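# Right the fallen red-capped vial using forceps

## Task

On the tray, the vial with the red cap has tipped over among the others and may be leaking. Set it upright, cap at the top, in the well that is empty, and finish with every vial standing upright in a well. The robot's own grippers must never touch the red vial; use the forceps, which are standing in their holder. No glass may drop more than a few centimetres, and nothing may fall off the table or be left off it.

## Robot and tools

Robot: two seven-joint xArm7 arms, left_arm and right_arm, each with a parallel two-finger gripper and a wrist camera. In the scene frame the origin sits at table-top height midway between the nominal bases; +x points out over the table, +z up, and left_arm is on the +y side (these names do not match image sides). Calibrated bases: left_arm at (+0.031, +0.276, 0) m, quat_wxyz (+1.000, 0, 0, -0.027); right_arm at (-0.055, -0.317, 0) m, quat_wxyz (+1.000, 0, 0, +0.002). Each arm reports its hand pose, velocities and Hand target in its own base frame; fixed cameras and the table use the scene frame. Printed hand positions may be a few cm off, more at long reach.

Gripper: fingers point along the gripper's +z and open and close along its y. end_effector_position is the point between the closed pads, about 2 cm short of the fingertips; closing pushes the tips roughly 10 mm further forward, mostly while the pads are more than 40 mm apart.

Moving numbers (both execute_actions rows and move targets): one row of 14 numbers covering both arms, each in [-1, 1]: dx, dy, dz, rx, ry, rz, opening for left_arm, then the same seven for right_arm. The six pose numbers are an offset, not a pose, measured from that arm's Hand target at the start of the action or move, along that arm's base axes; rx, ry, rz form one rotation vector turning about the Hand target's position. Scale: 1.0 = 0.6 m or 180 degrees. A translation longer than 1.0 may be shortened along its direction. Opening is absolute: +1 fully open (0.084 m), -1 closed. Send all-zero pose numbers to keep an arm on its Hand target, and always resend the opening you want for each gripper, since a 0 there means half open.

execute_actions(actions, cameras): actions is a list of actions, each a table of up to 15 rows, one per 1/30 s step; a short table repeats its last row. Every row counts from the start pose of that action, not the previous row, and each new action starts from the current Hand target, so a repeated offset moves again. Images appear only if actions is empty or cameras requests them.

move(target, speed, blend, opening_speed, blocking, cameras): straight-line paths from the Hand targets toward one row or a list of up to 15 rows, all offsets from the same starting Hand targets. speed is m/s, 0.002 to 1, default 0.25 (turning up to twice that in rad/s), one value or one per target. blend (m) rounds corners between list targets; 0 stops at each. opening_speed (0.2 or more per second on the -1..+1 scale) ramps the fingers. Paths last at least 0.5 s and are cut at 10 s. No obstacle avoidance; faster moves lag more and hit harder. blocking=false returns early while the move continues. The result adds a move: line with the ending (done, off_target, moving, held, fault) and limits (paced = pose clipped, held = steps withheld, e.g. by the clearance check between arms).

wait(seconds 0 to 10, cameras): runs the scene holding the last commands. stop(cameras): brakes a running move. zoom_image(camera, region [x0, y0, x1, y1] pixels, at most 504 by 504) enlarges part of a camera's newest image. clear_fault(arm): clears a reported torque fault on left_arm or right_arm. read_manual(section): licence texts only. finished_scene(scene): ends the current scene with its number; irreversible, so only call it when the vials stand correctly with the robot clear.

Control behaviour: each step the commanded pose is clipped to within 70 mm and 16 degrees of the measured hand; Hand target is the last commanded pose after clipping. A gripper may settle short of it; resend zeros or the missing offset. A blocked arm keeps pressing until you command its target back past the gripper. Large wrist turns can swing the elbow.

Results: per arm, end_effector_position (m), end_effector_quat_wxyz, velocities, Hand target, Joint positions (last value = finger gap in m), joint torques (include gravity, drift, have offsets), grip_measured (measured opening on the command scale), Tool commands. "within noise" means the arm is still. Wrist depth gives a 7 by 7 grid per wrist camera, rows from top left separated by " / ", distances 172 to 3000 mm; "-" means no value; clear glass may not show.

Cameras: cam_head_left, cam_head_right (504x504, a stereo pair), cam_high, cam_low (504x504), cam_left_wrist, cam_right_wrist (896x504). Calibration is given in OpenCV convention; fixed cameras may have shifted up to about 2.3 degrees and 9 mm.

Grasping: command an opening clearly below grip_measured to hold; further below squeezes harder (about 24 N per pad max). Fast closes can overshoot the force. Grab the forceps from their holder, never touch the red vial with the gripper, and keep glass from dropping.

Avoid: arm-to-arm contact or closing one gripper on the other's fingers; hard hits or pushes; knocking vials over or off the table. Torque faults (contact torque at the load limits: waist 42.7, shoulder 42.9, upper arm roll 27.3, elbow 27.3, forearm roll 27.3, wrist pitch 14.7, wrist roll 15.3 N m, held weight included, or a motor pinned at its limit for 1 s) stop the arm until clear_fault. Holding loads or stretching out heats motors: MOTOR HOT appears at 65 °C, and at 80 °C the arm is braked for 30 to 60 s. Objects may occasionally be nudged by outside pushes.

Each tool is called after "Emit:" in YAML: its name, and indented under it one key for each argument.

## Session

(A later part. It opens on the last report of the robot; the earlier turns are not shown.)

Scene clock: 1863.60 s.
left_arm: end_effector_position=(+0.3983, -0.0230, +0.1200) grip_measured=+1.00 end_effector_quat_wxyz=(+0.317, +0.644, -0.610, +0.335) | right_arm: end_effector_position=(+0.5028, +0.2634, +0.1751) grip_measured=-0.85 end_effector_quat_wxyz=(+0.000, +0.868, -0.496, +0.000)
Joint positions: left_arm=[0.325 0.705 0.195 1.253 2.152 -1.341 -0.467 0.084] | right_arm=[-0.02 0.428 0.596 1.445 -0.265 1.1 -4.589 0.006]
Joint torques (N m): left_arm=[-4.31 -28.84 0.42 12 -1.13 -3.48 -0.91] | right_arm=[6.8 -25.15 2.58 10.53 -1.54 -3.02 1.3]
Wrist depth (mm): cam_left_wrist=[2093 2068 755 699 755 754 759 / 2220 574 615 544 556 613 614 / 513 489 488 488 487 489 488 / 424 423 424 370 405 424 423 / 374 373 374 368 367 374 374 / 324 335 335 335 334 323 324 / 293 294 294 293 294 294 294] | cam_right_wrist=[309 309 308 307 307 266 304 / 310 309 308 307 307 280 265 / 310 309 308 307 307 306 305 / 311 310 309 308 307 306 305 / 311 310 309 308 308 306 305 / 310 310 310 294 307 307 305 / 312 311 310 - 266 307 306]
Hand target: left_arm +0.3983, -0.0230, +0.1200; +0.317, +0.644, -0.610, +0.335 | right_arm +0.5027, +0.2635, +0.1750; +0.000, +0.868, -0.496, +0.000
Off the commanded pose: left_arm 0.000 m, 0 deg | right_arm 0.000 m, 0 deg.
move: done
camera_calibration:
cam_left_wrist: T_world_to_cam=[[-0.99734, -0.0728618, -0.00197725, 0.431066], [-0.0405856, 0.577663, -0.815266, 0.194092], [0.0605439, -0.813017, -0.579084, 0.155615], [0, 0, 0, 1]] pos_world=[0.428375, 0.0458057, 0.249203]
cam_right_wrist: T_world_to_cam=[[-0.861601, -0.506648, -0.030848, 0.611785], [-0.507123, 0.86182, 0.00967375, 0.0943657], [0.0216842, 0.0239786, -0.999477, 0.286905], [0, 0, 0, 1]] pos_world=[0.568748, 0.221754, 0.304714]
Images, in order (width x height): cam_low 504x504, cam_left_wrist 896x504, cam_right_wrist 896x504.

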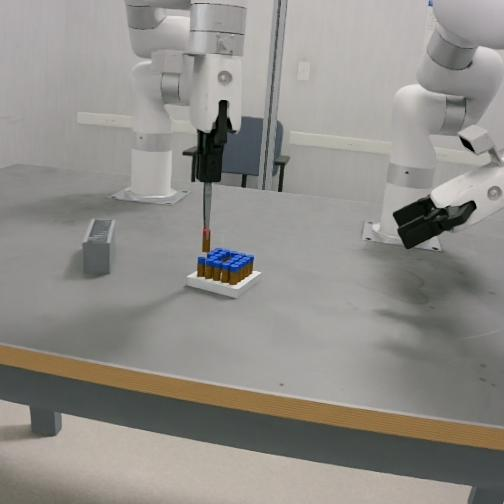

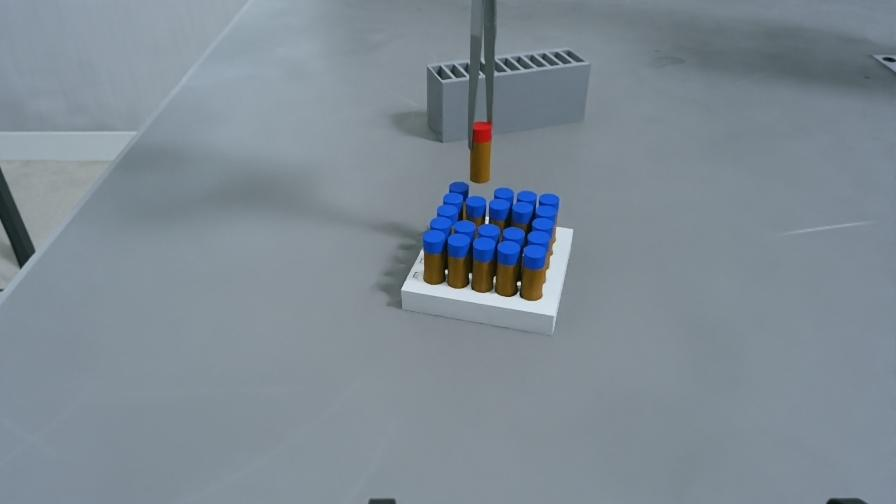

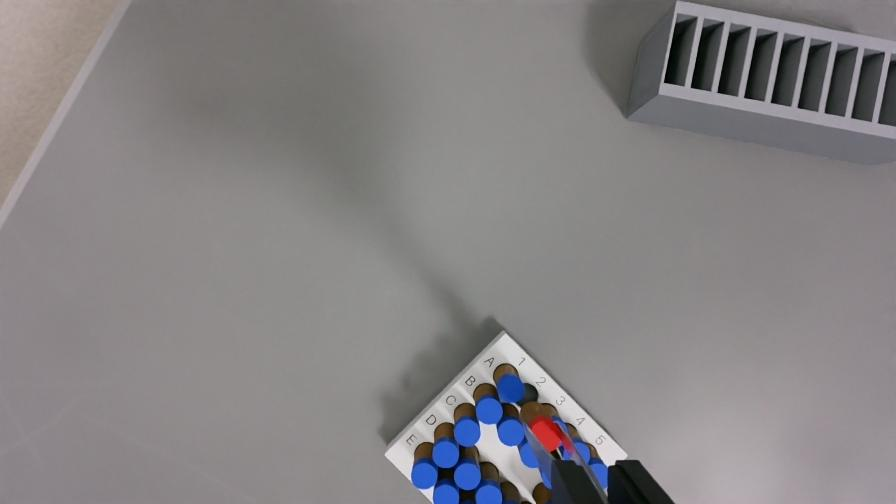

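Emit:
move:
  target:
    - [0,0,0,0,0,0,1, -0.0007,0.0,0,0,0,0,-1]
    - [0,0,0,0,0,0,1, -0.0007,0.0,-0.0417,0,0,0,-1]
  speed: [0.02,0.03]
  blend: [0.0005,0]
  cameras: ["cam_right_wrist","cam_left_wrist","cam_low"]

Emit:
zoom_image:
  camera: "cam_right_wrist"
  region: [480, 360, 600, 500]

Emit:
zoom_image:
  camera: "cam_left_wrist"
  region: [400, 120, 600, 340]

Emit:
zoom_image:
  camera: "cam_low"
  region: [180, 200, 280, 310]

Scene clock: 1888.93 s.
left_arm: end_effector_position=(+0.3983, -0.0230, +0.1200) grip_measured=+1.00 end_effector_quat_wxyz=(+0.317, +0.644, -0.610, +0.335) | right_arm: end_effector_position=(+0.5023, +0.2635, +0.1501) grip_measured=-0.85 end_effector_quat_wxyz=(+0.000, +0.869, -0.496, +0.000)
Joint positions: left_arm=[0.325 0.705 0.195 1.253 2.152 -1.341 -0.467 0.084] | right_arm=[-0.015 0.455 0.586 1.408 -0.286 1.04 -4.575 0.006]
Joint torques (N m): left_arm=[-4.31 -28.98 0.39 11.87 -1.03 -3.46 -0.98] | right_arm=[6.72 -25.7 2.7 10.27 -1.46 -2.96 1.38]
Wrist depth (mm): cam_left_wrist=[2125 2099 754 343 756 755 755 / 2192 575 613 543 554 613 614 / 515 489 486 488 488 487 488 / 424 423 422 370 407 423 423 / 373 374 374 366 366 373 374 / 323 334 334 335 335 323 323 / 293 294 294 293 294 294 294] | cam_right_wrist=[284 284 284 282 281 248 236 / 285 284 283 282 282 274 237 / 285 284 284 283 283 281 280 / 285 284 283 283 282 281 280 / 285 285 284 283 282 281 281 / 286 285 284 283 282 282 281 / 286 285 284 269 262 281 281]
Hand target: left_arm +0.3983, -0.0230, +0.1200; +0.317, +0.644, -0.610, +0.335 | right_arm +0.5023, +0.2635, +0.1500; +0.000, +0.868, -0.496, +0.000
Off the commanded pose: left_arm 0.000 m, 0 deg | right_arm 0.000 m, 0 deg.
move: done; blend cut to 0.0002 m at target 1
camera_calibration:
cam_left_wrist: T_world_to_cam=[[-0.99734, -0.0728618, -0.00197725, 0.431066], [-0.0405856, 0.577663, -0.815266, 0.194092], [0.0605439, -0.813017, -0.579084, 0.155615], [0, 0, 0, 1]] pos_world=[0.428375, 0.0458057, 0.249203]
cam_right_wrist: T_world_to_cam=[[-0.861532, -0.506766, -0.0308486, 0.610621], [-0.50724, 0.86175, 0.00967164, 0.0943504], [0.0216825, 0.0239801, -0.999477, 0.261927], [0, 0, 0, 1]] pos_world=[0.568248, 0.221854, 0.279714]
Images, in order (width x height): cam_low 504x504, cam_left_wrist 896x504, cam_right_wrist 896x504.

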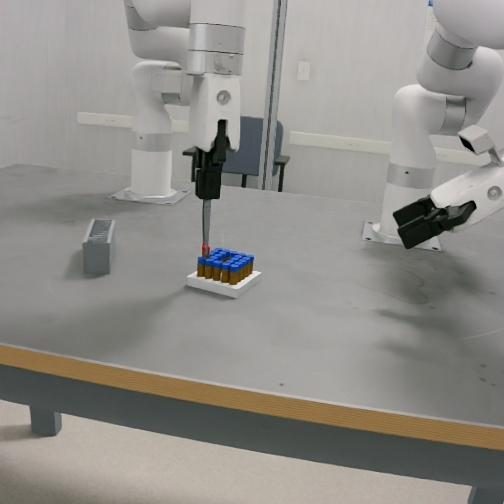

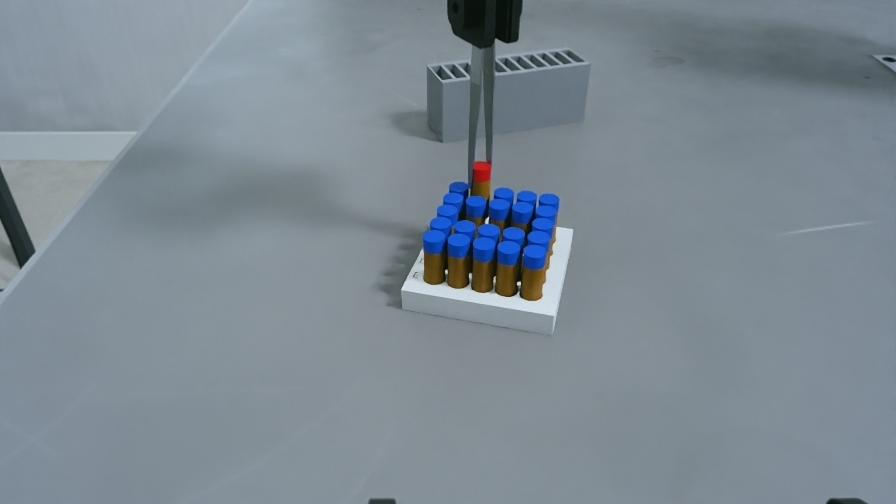

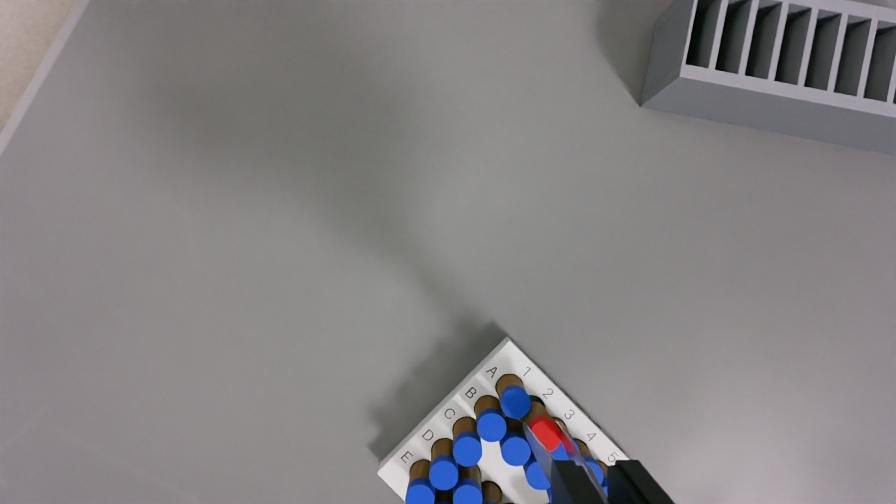

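Scaled by 3.600 from the camera's 896x504 image, which has a finer 1280x720 frame.

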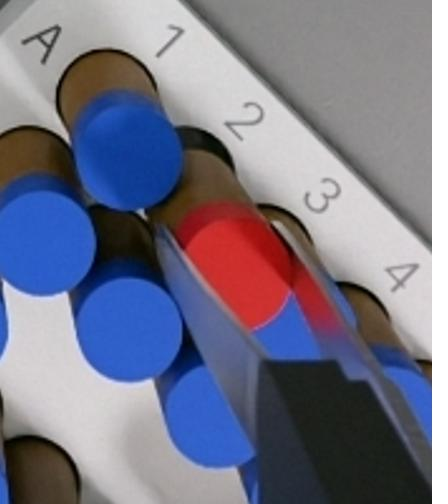

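Scaled by 2.291 from the camera's 896x504 image, which has a finer 1280x720 frame.

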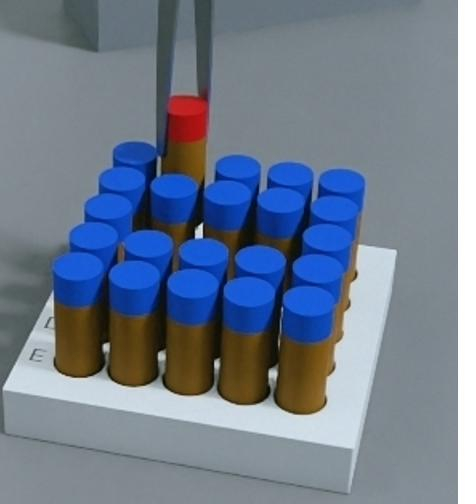

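Scaled by 4.582 from the camera's 504x504 image, which has a finer 720x720 frame.

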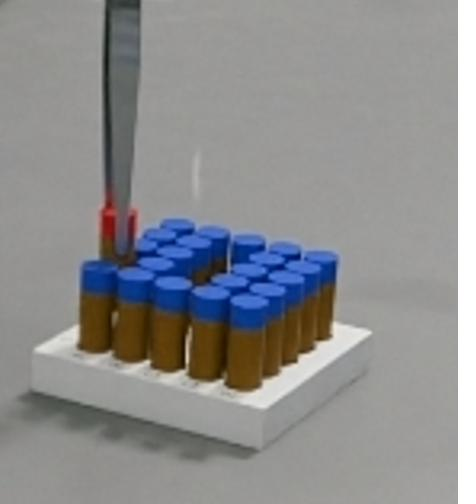

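Emit:
move:
  target: [0,0,0,0,0,0,1, 0,0,-0.0222,0,0,0,-1]
  speed: 0.01
  cameras: ["cam_right_wrist","cam_left_wrist","cam_low"]

Emit:
zoom_image:
  camera: "cam_right_wrist"
  region: [480, 360, 600, 500]

Emit:
zoom_image:
  camera: "cam_left_wrist"
  region: [400, 120, 600, 340]

Emit:
zoom_image:
  camera: "cam_low"
  region: [180, 200, 280, 310]

Scene clock: 1904.40 s.
left_arm: end_effector_position=(+0.3983, -0.0230, +0.1200) grip_measured=+1.00 end_effector_quat_wxyz=(+0.317, +0.644, -0.610, +0.335) | right_arm: end_effector_position=(+0.5023, +0.2635, +0.1367) grip_measured=-0.85 end_effector_quat_wxyz=(+0.000, +0.869, -0.496, +0.000)
Joint positions: left_arm=[0.325 0.705 0.195 1.253 2.152 -1.341 -0.467 0.084] | right_arm=[-0.011 0.472 0.579 1.392 -0.299 1.01 -4.567 0.006]
Joint torques (N m): left_arm=[-4.29 -28.89 0.18 12.04 -1.15 -3.42 -0.93] | right_arm=[6.72 -25.79 2.68 10.26 -1.6 -3.14 1.39]
Wrist depth (mm): cam_left_wrist=[2080 2044 757 342 757 755 757 / 2199 576 612 542 552 612 611 / 515 489 489 486 486 488 488 / 423 422 423 369 406 424 423 / 374 374 374 367 367 375 373 / 324 334 335 334 335 323 323 / 293 294 293 293 294 294 294] | cam_right_wrist=[271 270 270 269 268 232 222 / 271 271 270 269 268 267 232 / 271 271 270 269 269 267 267 / 272 271 270 269 269 268 267 / 272 271 270 269 269 268 267 / 272 272 270 270 269 269 267 / 273 272 271 244 255 268 268]
Hand target: left_arm +0.3983, -0.0230, +0.1200; +0.317, +0.644, -0.610, +0.335 | right_arm +0.5023, +0.2635, +0.1366; +0.000, +0.868, -0.496, +0.000
Off the commanded pose: left_arm 0.000 m, 0 deg | right_arm 0.000 m, 0 deg.
move: done
camera_calibration:
cam_left_wrist: T_world_to_cam=[[-0.99734, -0.0728618, -0.00197725, 0.431066], [-0.0405856, 0.577663, -0.815266, 0.194092], [0.0605439, -0.813017, -0.579084, 0.155615], [0, 0, 0, 1]] pos_world=[0.428375, 0.0458057, 0.249203]
cam_right_wrist: T_world_to_cam=[[-0.861532, -0.506766, -0.0308486, 0.610211], [-0.50724, 0.86175, 0.00967164, 0.094479], [0.0216825, 0.0239801, -0.999477, 0.248634], [0, 0, 0, 1]] pos_world=[0.568248, 0.221854, 0.266414]
Images, in order (width x height): cam_low 504x504, cam_left_wrist 896x504, cam_right_wrist 896x504.

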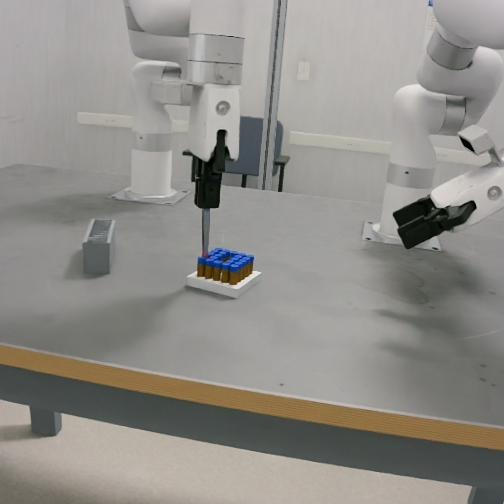

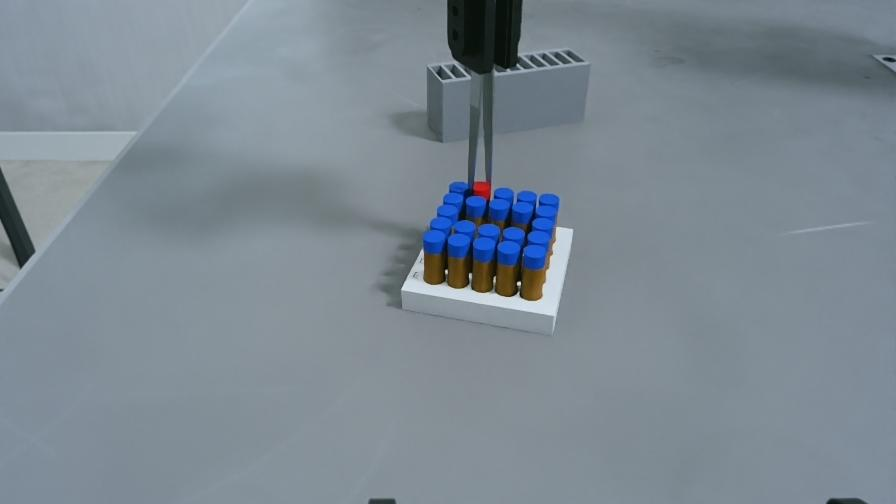

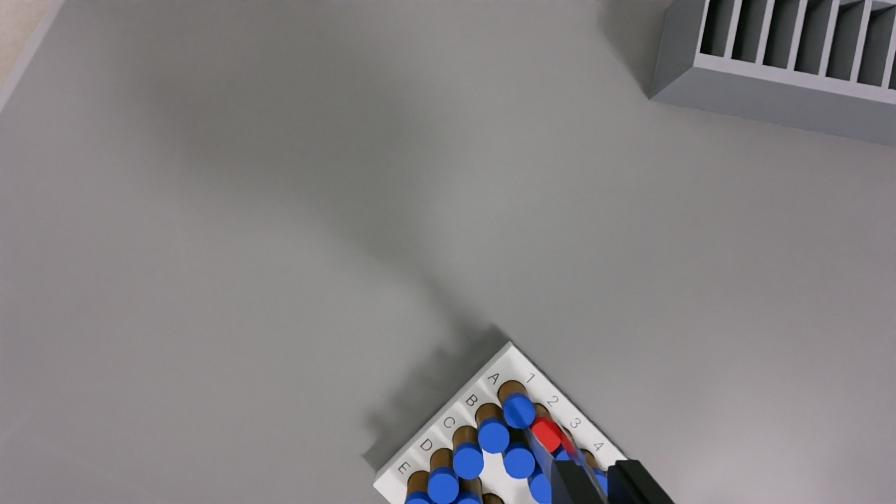

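Scaled by 3.600 from the camera's 896x504 image, which has a finer 1280x720 frame.

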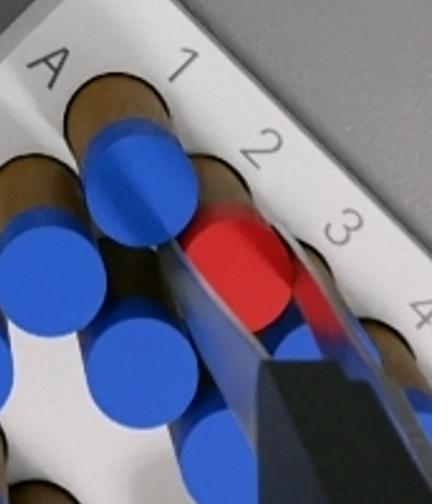

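Scaled by 2.291 from the camera's 896x504 image, which has a finer 1280x720 frame.

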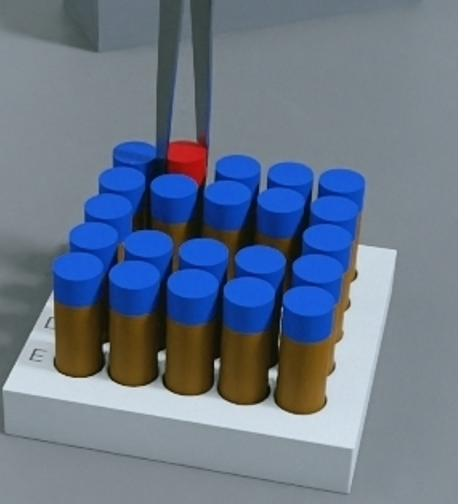

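Scaled by 4.582 from the camera's 504x504 image, which has a finer 720x720 frame.

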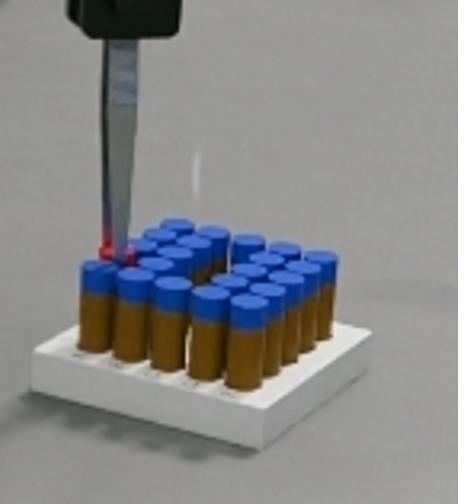

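Emit:
move:
  target:
    - [0,0,0,0,0,0,1, 0,0,-0.0037,0,0,0,-1]
    - [0,0,0,0,0,0,1, 0,0,-0.0037,0,0,0,-0.79]
  speed: 0.01
  opening_speed: 0.2
  cameras: ["cam_right_wrist","cam_left_wrist","cam_low"]

Emit:
zoom_image:
  camera: "cam_right_wrist"
  region: [480, 360, 600, 500]

Emit:
zoom_image:
  camera: "cam_left_wrist"
  region: [400, 120, 600, 340]

Emit:
zoom_image:
  camera: "cam_low"
  region: [180, 200, 280, 310]

Scene clock: 1915.97 s.
left_arm: end_effector_position=(+0.3983, -0.0230, +0.1200) grip_measured=+1.00 end_effector_quat_wxyz=(+0.317, +0.644, -0.610, +0.335) | right_arm: end_effector_position=(+0.5023, +0.2634, +0.1344) grip_measured=-0.81 end_effector_quat_wxyz=(+0.000, +0.868, -0.496, +0.000)
Joint positions: left_arm=[0.325 0.705 0.195 1.253 2.152 -1.341 -0.467 0.084] | right_arm=[-0.01 0.475 0.577 1.389 -0.301 1.004 -4.565 0.008]
Joint torques (N m): left_arm=[-4.25 -28.74 0.3 11.78 -1.16 -3.41 -0.95] | right_arm=[6.8 -26.9 3.03 10.78 -1.57 -2.81 1.38]
Wrist depth (mm): cam_left_wrist=[2080 2020 756 343 756 763 757 / 2220 576 613 543 556 613 611 / 514 488 488 489 487 489 487 / 423 424 423 370 406 423 424 / 374 374 374 367 367 373 373 / 323 334 335 335 334 323 324 / 293 293 294 293 294 294 293] | cam_right_wrist=[269 268 267 266 265 228 219 / 269 268 267 267 266 265 231 / 269 269 268 267 266 265 264 / 269 268 268 267 266 265 265 / 270 269 268 267 267 266 265 / 270 269 268 267 266 266 265 / 270 269 268 253 252 266 265]
Hand target: left_arm +0.3983, -0.0230, +0.1200; +0.317, +0.644, -0.610, +0.335 | right_arm +0.5023, +0.2635, +0.1344; +0.000, +0.868, -0.496, +0.000
Off the commanded pose: left_arm 0.000 m, 0 deg | right_arm 0.000 m, 0 deg.
move: done
camera_calibration:
cam_left_wrist: T_world_to_cam=[[-0.99734, -0.0728618, -0.00197725, 0.431066], [-0.0405856, 0.577663, -0.815266, 0.194092], [0.0605439, -0.813017, -0.579084, 0.155615], [0, 0, 0, 1]] pos_world=[0.428375, 0.0458057, 0.249203]
cam_right_wrist: T_world_to_cam=[[-0.861538, -0.506768, -0.0306256, 0.610081], [-0.507238, 0.861751, 0.00968693, 0.0944967], [0.0214826, 0.0238802, -0.999484, 0.246372], [0, 0, 0, 1]] pos_world=[0.568248, 0.221854, 0.264014]
Images, in order (width x height): cam_low 504x504, cam_left_wrist 896x504, cam_right_wrist 896x504.

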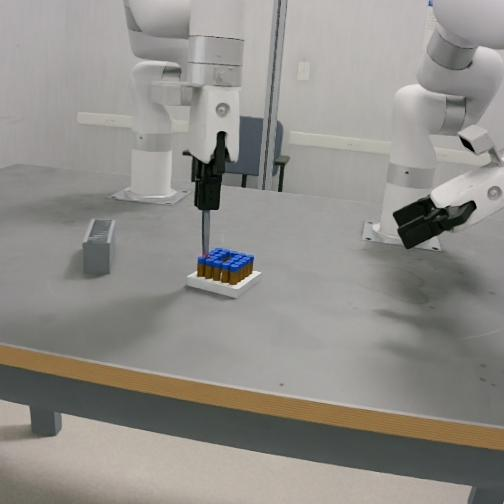

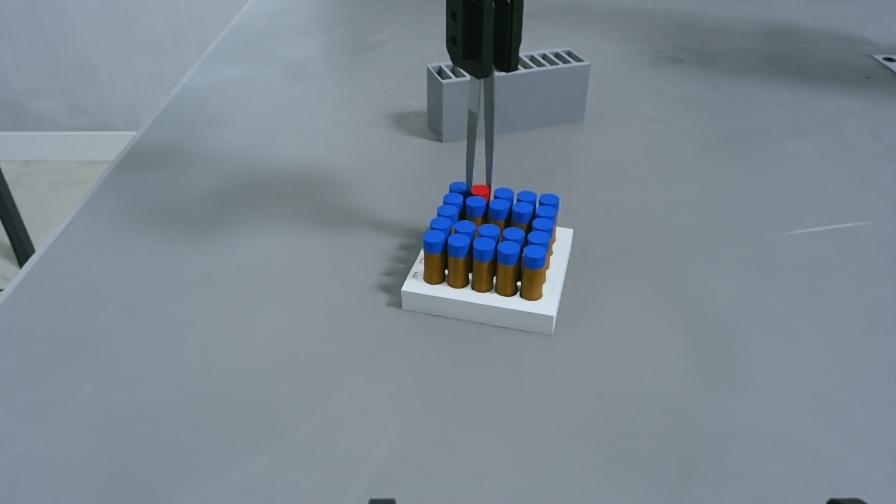

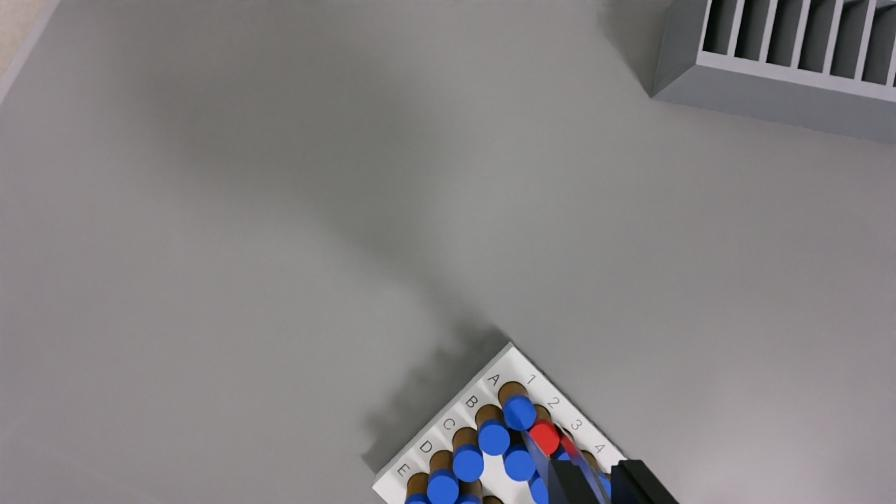

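Scaled by 3.600 from the camera's 896x504 image, which has a finer 1280x720 frame.

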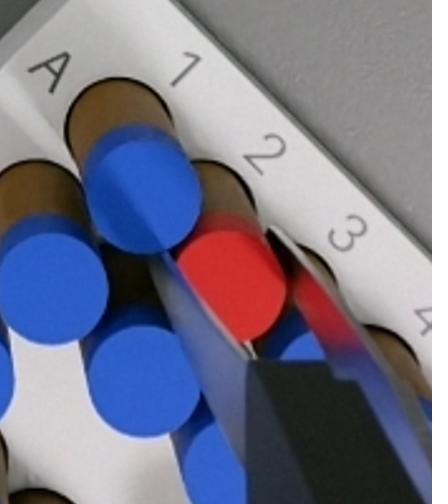

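Scaled by 2.291 from the camera's 896x504 image, which has a finer 1280x720 frame.

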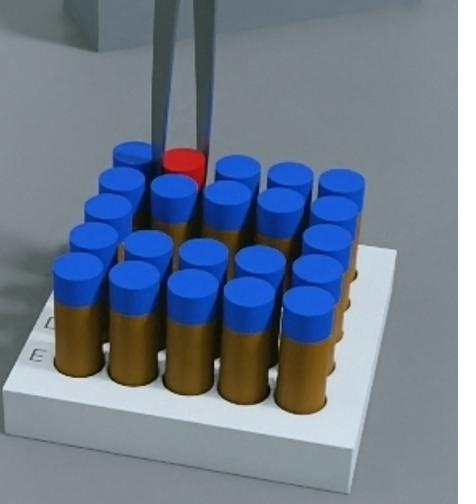

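Scaled by 4.582 from the camera's 504x504 image, which has a finer 720x720 frame.

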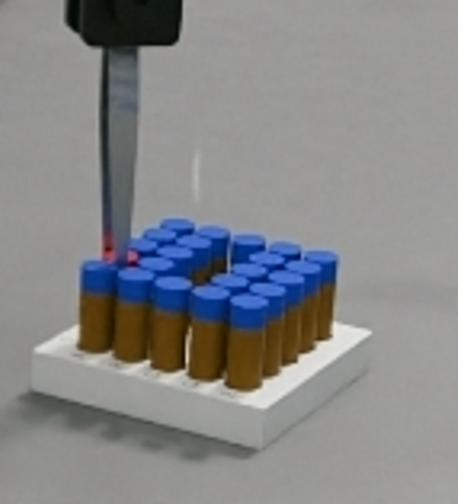

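Emit:
move:
  target:
    - [0,0,0,0,0,0,1, 0.001,0.0006,0,0,0,0,-0.785]
    - [0,0,0,0,0,0,1, 0.001,0.0006,0.0333,0,0,0,-0.785]
  speed: [0.01,0.025]
  blend: [0.0003,0]
  cameras: ["cam_right_wrist","cam_left_wrist"]

Emit:
zoom_image:
  camera: "cam_right_wrist"
  region: [480, 360, 600, 500]

Emit:
zoom_image:
  camera: "cam_left_wrist"
  region: [400, 120, 600, 340]

Scene clock: 1925.93 s.
left_arm: end_effector_position=(+0.3983, -0.0230, +0.1200) grip_measured=+1.00 end_effector_quat_wxyz=(+0.317, +0.644, -0.610, +0.335) | right_arm: end_effector_position=(+0.5029, +0.2638, +0.1543) grip_measured=-0.81 end_effector_quat_wxyz=(+0.000, +0.869, -0.496, +0.000)
Joint positions: left_arm=[0.325 0.705 0.195 1.253 2.152 -1.341 -0.467 0.084] | right_arm=[-0.014 0.452 0.587 1.417 -0.283 1.051 -4.577 0.009]
Joint torques (N m): left_arm=[-4.28 -28.85 0.43 11.89 -1.13 -3.5 -0.89] | right_arm=[-7.07 -36.56 8.64 15.97 1.43 -0.44 -1.23]
Wrist depth (mm): cam_left_wrist=[2087 2080 755 338 758 758 762 / 2228 577 612 544 556 614 614 / 512 489 487 489 487 488 488 / 424 423 422 368 406 424 423 / 375 374 374 368 368 373 372 / 324 335 335 335 334 323 323 / 294 293 294 293 294 294 294] | cam_right_wrist=[289 288 287 286 286 255 239 / 289 288 287 286 286 276 242 / 289 288 288 287 286 285 284 / 289 289 288 287 285 285 284 / 289 289 288 287 286 285 285 / 290 288 288 287 286 286 285 / 290 289 289 273 265 286 285]
Hand target: left_arm +0.3983, -0.0230, +0.1200; +0.317, +0.644, -0.610, +0.335 | right_arm +0.5029, +0.2638, +0.1544; +0.000, +0.868, -0.496, +0.000
Off the commanded pose: left_arm 0.000 m, 0 deg | right_arm 0.000 m, 0 deg.
move: done; blend cut to 0 m at target 1
camera_calibration:
cam_left_wrist: T_world_to_cam=[[-0.99734, -0.0728618, -0.00197725, 0.431066], [-0.0405856, 0.577663, -0.815266, 0.194092], [0.0605439, -0.813017, -0.579084, 0.155615], [0, 0, 0, 1]] pos_world=[0.428375, 0.0458057, 0.249203]
cam_right_wrist: T_world_to_cam=[[-0.861535, -0.506769, -0.0307118, 0.611436], [-0.50724, 0.861751, 0.00963619, 0.0942779], [0.0215826, 0.0238801, -0.999482, 0.266282], [0, 0, 0, 1]] pos_world=[0.568848, 0.222254, 0.284014]
Images, in order (width x height): cam_left_wrist 896x504, cam_right_wrist 896x504.

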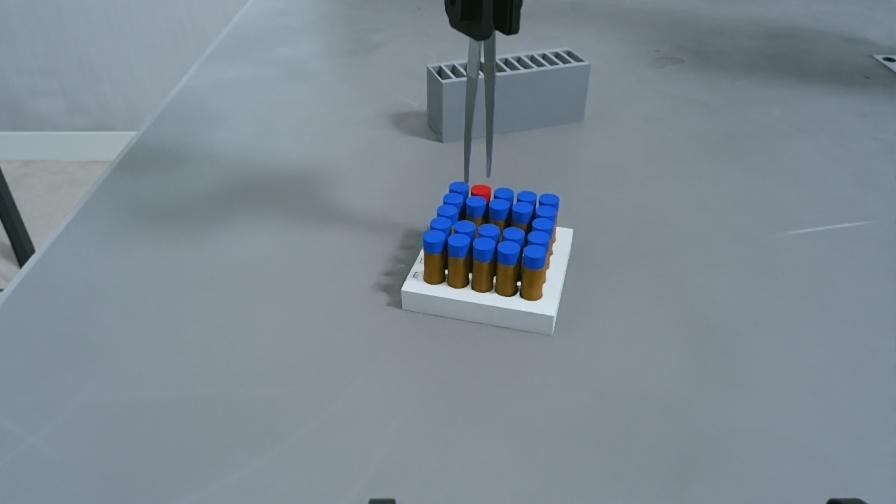

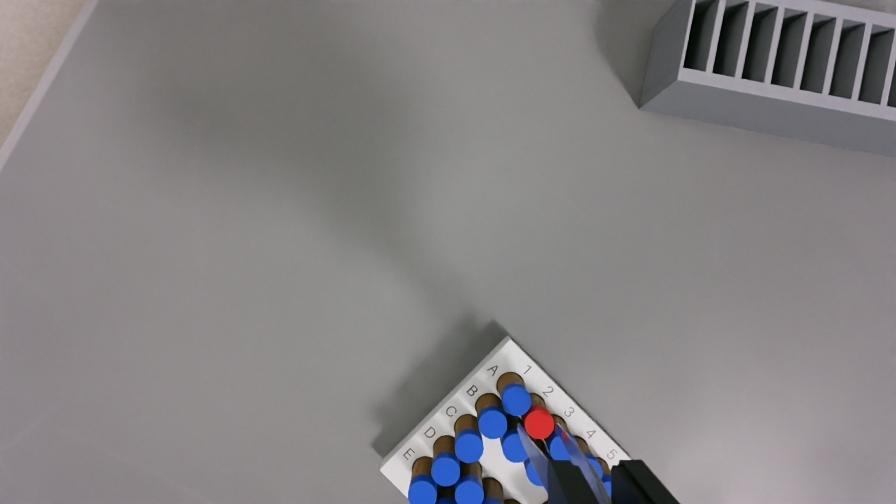

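Scaled by 3.600 from the camera's 896x504 image, which has a finer 1280x720 frame.

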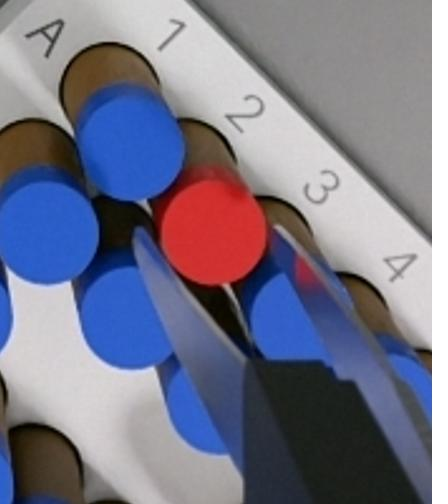

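Scaled by 2.291 from the camera's 896x504 image, which has a finer 1280x720 frame.

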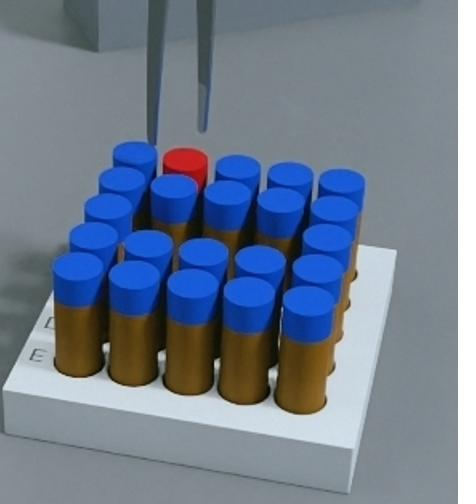

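Emit:
move:
  target:
    - [0,0,0,0,0,0,1, 0,0,0.02,0,0,0,-0.785]
    - [0,0,0,0,0,0,1, 0,0,0.1093,0,0,0,-1]
    - [0,0,0,0,0,0,1, -0.0463,-0.3012,0.1093,0,0,-0.5661,-1]
    - [0,0,0,0,0,0,1, -0.0463,-0.3012,0.0385,0,0,-0.5661,-1]
  speed: [0.05,0.12,0.25,0.12]
  blend: [0,0.01,0.01,0]
  cameras: ["cam_right_wrist","cam_left_wrist","cam_low"]

Emit:
zoom_image:
  camera: "cam_right_wrist"
  region: [440, 304, 640, 504]

Emit:
zoom_image:
  camera: "cam_left_wrist"
  region: [400, 120, 620, 340]

Scene clock: 1952.27 s.
left_arm: end_effector_position=(+0.3983, -0.0230, +0.1200) grip_measured=+1.00 end_effector_quat_wxyz=(+0.317, +0.644, -0.610, +0.335) | right_arm: end_effector_position=(+0.4751, +0.0831, +0.1776) grip_measured=-0.88 end_effector_quat_wxyz=(+0.000, -0.162, +0.987, +0.000)
Joint positions: left_arm=[0.325 0.705 0.195 1.253 2.152 -1.341 -0.467 0.084] | right_arm=[-0.18 0.095 0.362 1.074 -0.04 0.986 -3.265 0.005]
Joint torques (N m): left_arm=[-4.4 -28.95 0.31 11.73 -1.34 -3.32 -0.95] | right_arm=[6.75 -18.46 -2.46 10.54 -1.41 -2.93 1.44]
Wrist depth (mm): cam_left_wrist=[2068 2068 752 756 759 756 759 / 2220 576 612 545 555 612 612 / 515 488 489 488 490 486 488 / 423 423 423 369 405 424 423 / 374 374 374 367 367 375 374 / 324 335 335 335 335 324 324 / 293 294 294 294 294 294 294] | cam_right_wrist=[313 311 312 310 310 309 307 / 314 313 311 311 310 309 308 / 314 312 311 310 310 308 308 / 313 312 312 311 309 309 308 / 314 313 311 311 306 309 308 / 313 313 312 311 302 309 308 / 313 312 312 311 310 309 309]
Hand target: left_arm +0.3983, -0.0230, +0.1200; +0.317, +0.644, -0.610, +0.335 | right_arm +0.4751, +0.0831, +0.1775; +0.000, -0.162, +0.987, +0.000
Off the commanded pose: left_arm 0.000 m, 0 deg | right_arm 0.000 m, 0 deg.
move: done; blend cut to 0 m at target 2
camera_calibration:
cam_left_wrist: T_world_to_cam=[[-0.99734, -0.0728618, -0.00197725, 0.431066], [-0.0405856, 0.577663, -0.815266, 0.194092], [0.0605439, -0.813017, -0.579084, 0.155615], [0, 0, 0, 1]] pos_world=[0.428375, 0.0458057, 0.249203]
cam_right_wrist: T_world_to_cam=[[-0.318258, 0.947503, -0.0308103, 0.11775], [0.947813, 0.318678, 0.00972425, -0.410529], [0.0190323, -0.0261076, -0.999478, 0.29975], [0, 0, 0, 1]] pos_world=[0.420874, 0.0270843, 0.307214]
Images, in order (width x height): cam_low 504x504, cam_left_wrist 896x504, cam_right_wrist 896x504.

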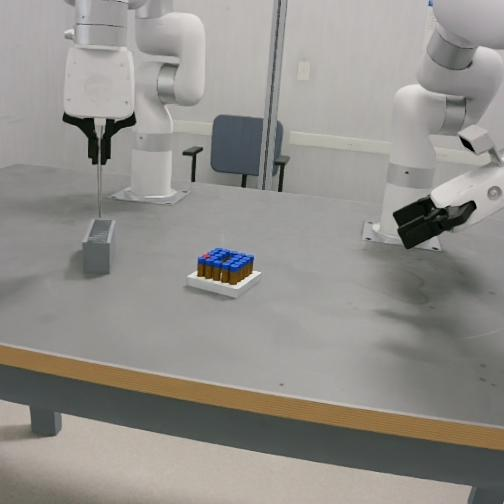

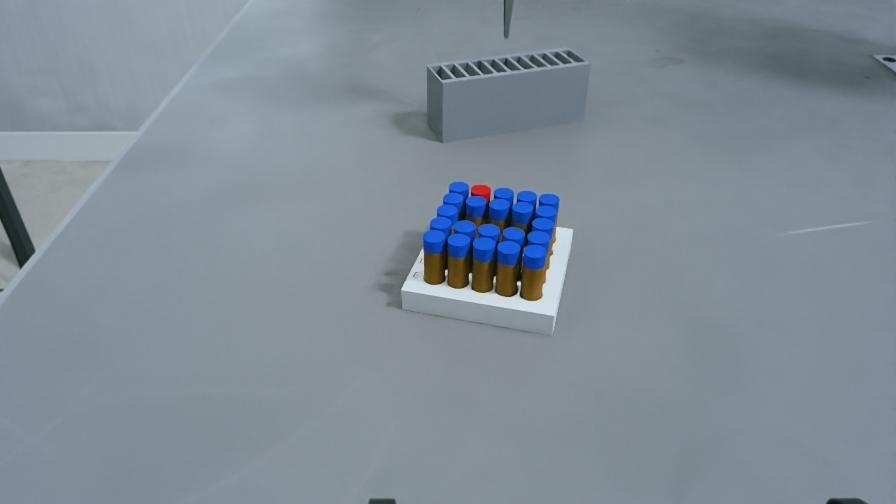

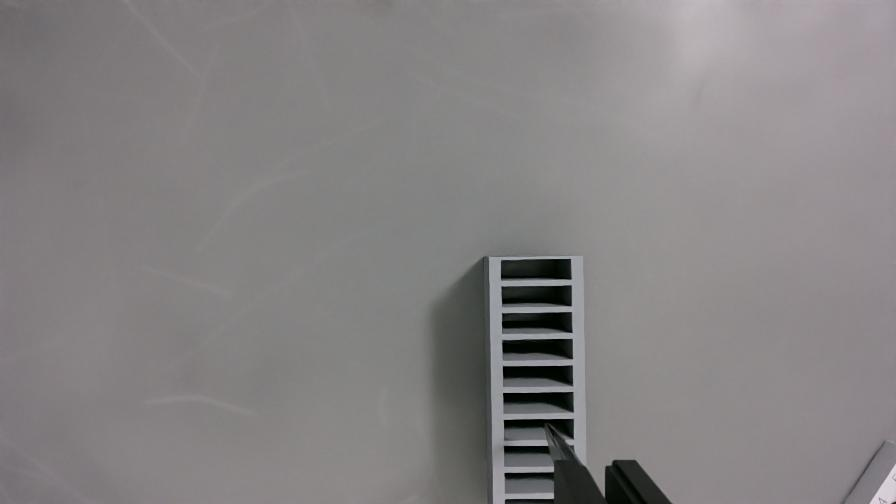

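Scaled by 2.520 from the camera's 896x504 image, which has a finer 1280x720 frame.

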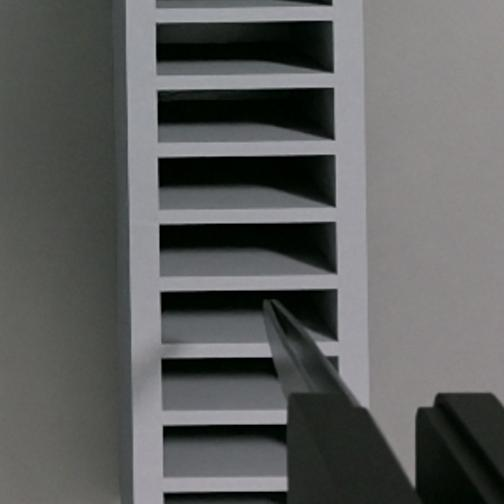

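Scaled by 2.291 from the camera's 896x504 image, which has a finer 1280x720 frame.

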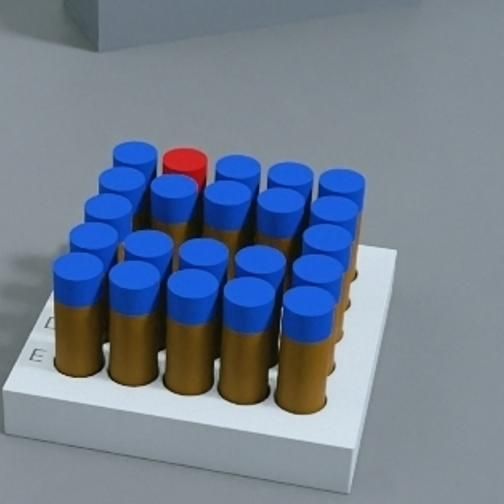

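Emit:
move:
  target:
    - [0,0,0,0,0,0,1, -0.0043,-0.0015,0,0,0,0,-1]
    - [0,0,0,0,0,0,1, -0.0043,-0.0015,-0.05,0,0,0,-1]
  speed: 0.04
  blend: [0.001,0]
  cameras: ["cam_right_wrist","cam_left_wrist"]

Emit:
zoom_image:
  camera: "cam_right_wrist"
  region: [440, 304, 640, 504]

Emit:
zoom_image:
  camera: "cam_left_wrist"
  region: [410, 0, 610, 140]

Scene clock: 1968.67 s.
left_arm: end_effector_position=(+0.3983, -0.0230, +0.1200) grip_measured=+1.00 end_effector_quat_wxyz=(+0.317, +0.644, -0.610, +0.335) | right_arm: end_effector_position=(+0.4726, +0.0822, +0.1476) grip_measured=-0.88 end_effector_quat_wxyz=(+0.000, -0.162, +0.987, +0.000)
Joint positions: left_arm=[0.325 0.705 0.195 1.253 2.152 -1.341 -0.467 0.084] | right_arm=[-0.178 0.129 0.36 1.021 -0.057 0.901 -3.253 0.005]
Joint torques (N m): left_arm=[-4.27 -28.82 0.2 11.65 -1.29 -3.38 -0.97] | right_arm=[6.74 -19.01 -2.15 10.19 -1.53 -2.9 1.45]
Wrist depth (mm): cam_left_wrist=[2125 2062 757 755 758 756 757 / 2213 576 614 544 555 613 612 / 514 487 488 488 488 489 488 / 424 423 423 370 405 423 423 / 374 373 374 367 368 374 375 / 323 335 335 335 335 323 324 / 293 293 294 293 294 293 294] | cam_right_wrist=[282 282 281 280 279 278 278 / 282 282 281 280 279 279 277 / 283 282 281 280 279 279 278 / 283 282 281 281 279 279 278 / 283 282 282 280 276 279 278 / 283 282 281 281 258 279 278 / 283 282 282 281 279 279 278]
Hand target: left_arm +0.3983, -0.0230, +0.1200; +0.317, +0.644, -0.610, +0.335 | right_arm +0.4726, +0.0822, +0.1475; +0.000, -0.162, +0.987, +0.000
Off the commanded pose: left_arm 0.000 m, 0 deg | right_arm 0.000 m, 0 deg.
move: done
camera_calibration:
cam_left_wrist: T_world_to_cam=[[-0.99734, -0.0728618, -0.00197725, 0.431066], [-0.0405856, 0.577663, -0.815266, 0.194092], [0.0605439, -0.813017, -0.579084, 0.155615], [0, 0, 0, 1]] pos_world=[0.428375, 0.0458057, 0.249203]
cam_right_wrist: T_world_to_cam=[[-0.31826, 0.947504, -0.0307785, 0.116842], [0.947814, 0.318677, 0.00962949, -0.40746], [0.0189324, -0.0261076, -0.99948, 0.269834], [0, 0, 0, 1]] pos_world=[0.418274, 0.0261843, 0.277214]
Images, in order (width x height): cam_left_wrist 896x504, cam_right_wrist 896x504.

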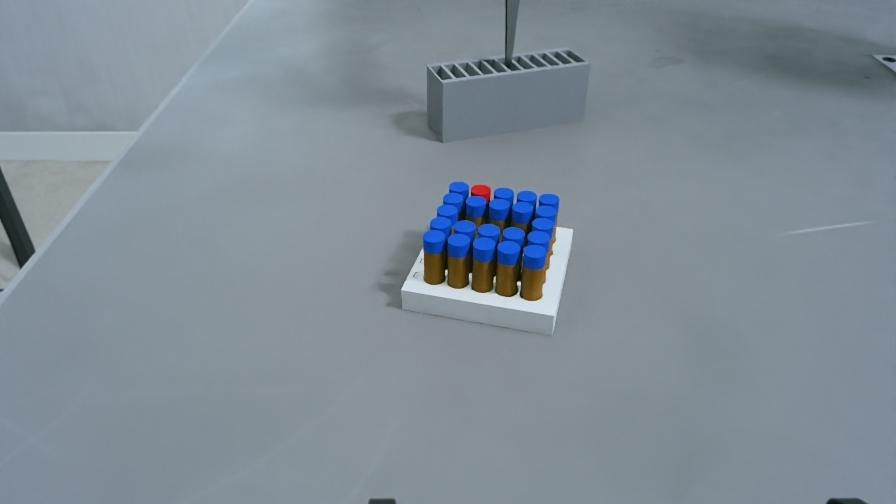

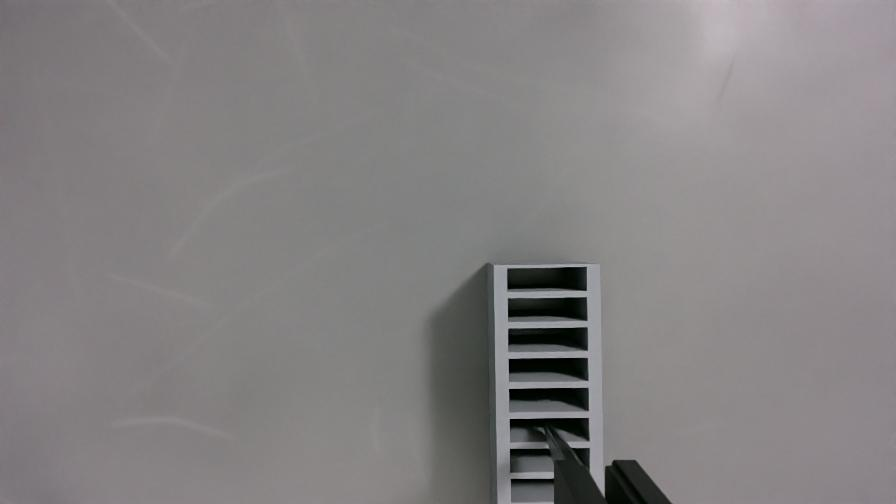

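Scaled by 2.520 from the camera's 896x504 image, which has a finer 1280x720 frame.

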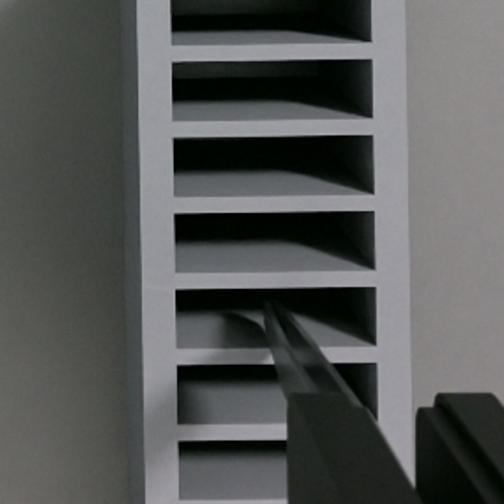

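Scaled by 2.520 from the camera's 896x504 image, which has a finer 1280x720 frame.

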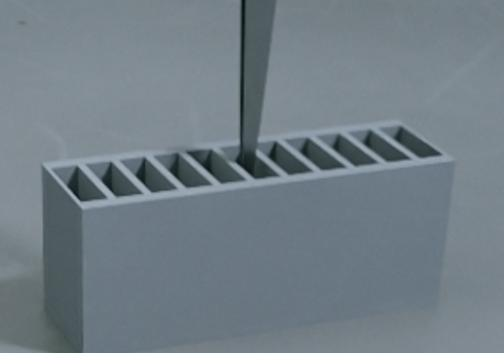

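Emit:
move:
  target:
    - [0,0,0,0,0,0,1, 0,0,-0.0567,0,0,0,-1]
    - [0,0,0,0,0,0,1, 0,0,-0.0567,0,0,0,-0.4]
  speed: 0.04
  opening_speed: 0.5
  cameras: ["cam_right_wrist","cam_left_wrist"]

Emit:
zoom_image:
  camera: "cam_left_wrist"
  region: [410, 0, 610, 140]

Scene clock: 1976.97 s.
left_arm: end_effector_position=(+0.3983, -0.0230, +0.1200) grip_measured=+1.00 end_effector_quat_wxyz=(+0.317, +0.644, -0.610, +0.335) | right_arm: end_effector_position=(+0.4726, +0.0822, +0.1135) grip_measured=-0.42 end_effector_quat_wxyz=(+0.000, -0.162, +0.987, +0.000)
Joint positions: left_arm=[0.325 0.705 0.195 1.253 2.152 -1.341 -0.467 0.084] | right_arm=[-0.172 0.188 0.353 0.983 -0.089 0.81 -3.231 0.026]
Joint torques (N m): left_arm=[-4.22 -29.21 0.39 11.94 -1.46 -3.32 -0.84] | right_arm=[6.73 -20.06 -1.48 9.79 -1.06 -2.83 1.39]
Wrist depth (mm): cam_left_wrist=[2093 2062 758 760 757 760 759 / 2206 577 611 543 554 613 611 / 512 488 489 488 488 487 488 / 424 423 422 370 406 423 424 / 374 374 373 367 367 374 374 / 323 335 335 335 335 324 324 / 293 293 294 294 294 294 294] | cam_right_wrist=[248 247 246 246 245 245 244 / 248 247 247 246 245 244 244 / 248 248 247 246 245 245 244 / 248 248 247 246 245 245 244 / 248 248 247 247 236 245 244 / 249 248 247 246 200 245 244 / 249 248 247 247 196 245 244]
Hand target: left_arm +0.3983, -0.0230, +0.1200; +0.317, +0.644, -0.610, +0.335 | right_arm +0.4726, +0.0822, +0.1135; +0.000, -0.162, +0.987, +0.000
Off the commanded pose: left_arm 0.000 m, 0 deg | right_arm 0.000 m, 0 deg.
move: done
camera_calibration:
cam_left_wrist: T_world_to_cam=[[-0.99734, -0.0728618, -0.00197725, 0.431066], [-0.0405856, 0.577663, -0.815266, 0.194092], [0.0605439, -0.813017, -0.579084, 0.155615], [0, 0, 0, 1]] pos_world=[0.428375, 0.0458057, 0.249203]
cam_right_wrist: T_world_to_cam=[[-0.318261, 0.947503, -0.0307785, 0.115793], [0.947814, 0.318678, 0.00962946, -0.407132], [0.0189324, -0.0261076, -0.99948, 0.235752], [0, 0, 0, 1]] pos_world=[0.418274, 0.0261843, 0.243114]
Images, in order (width x height): cam_left_wrist 896x504, cam_right_wrist 896x504.

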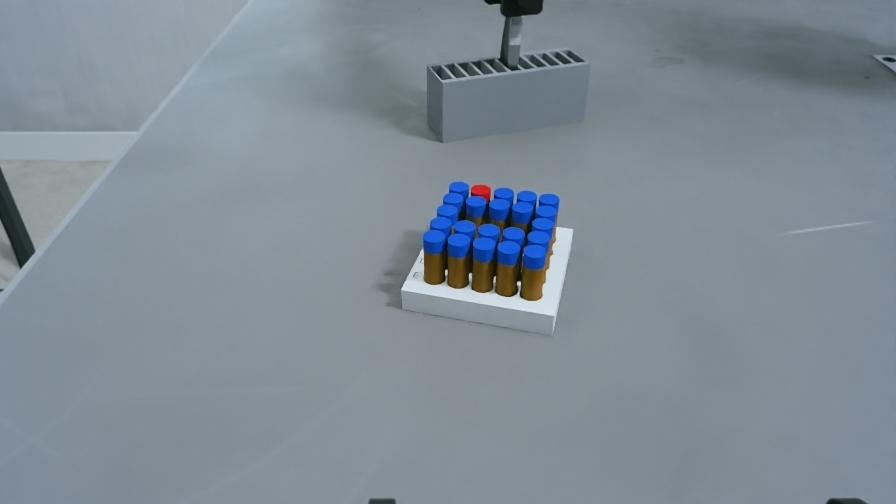

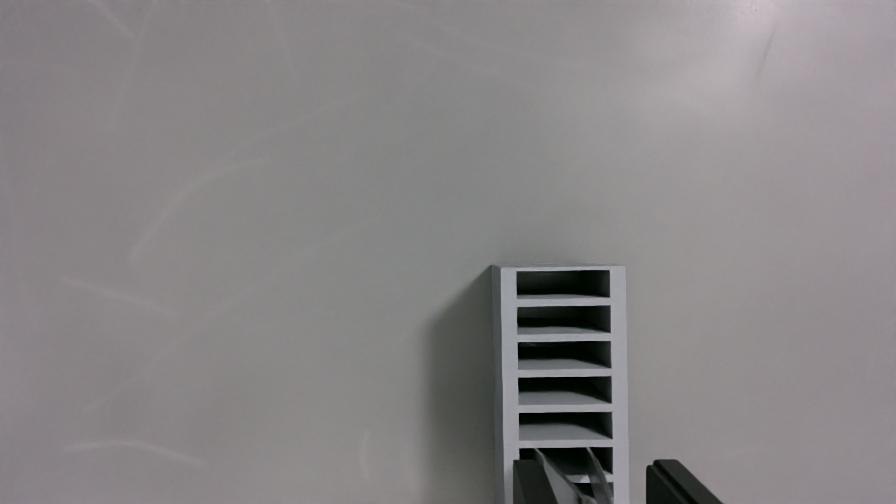

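Scaled by 2.520 from the camera's 896x504 image, which has a finer 1280x720 frame.

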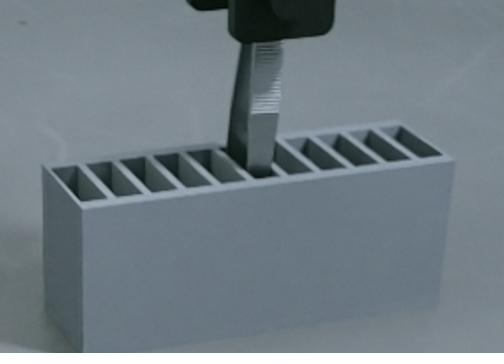

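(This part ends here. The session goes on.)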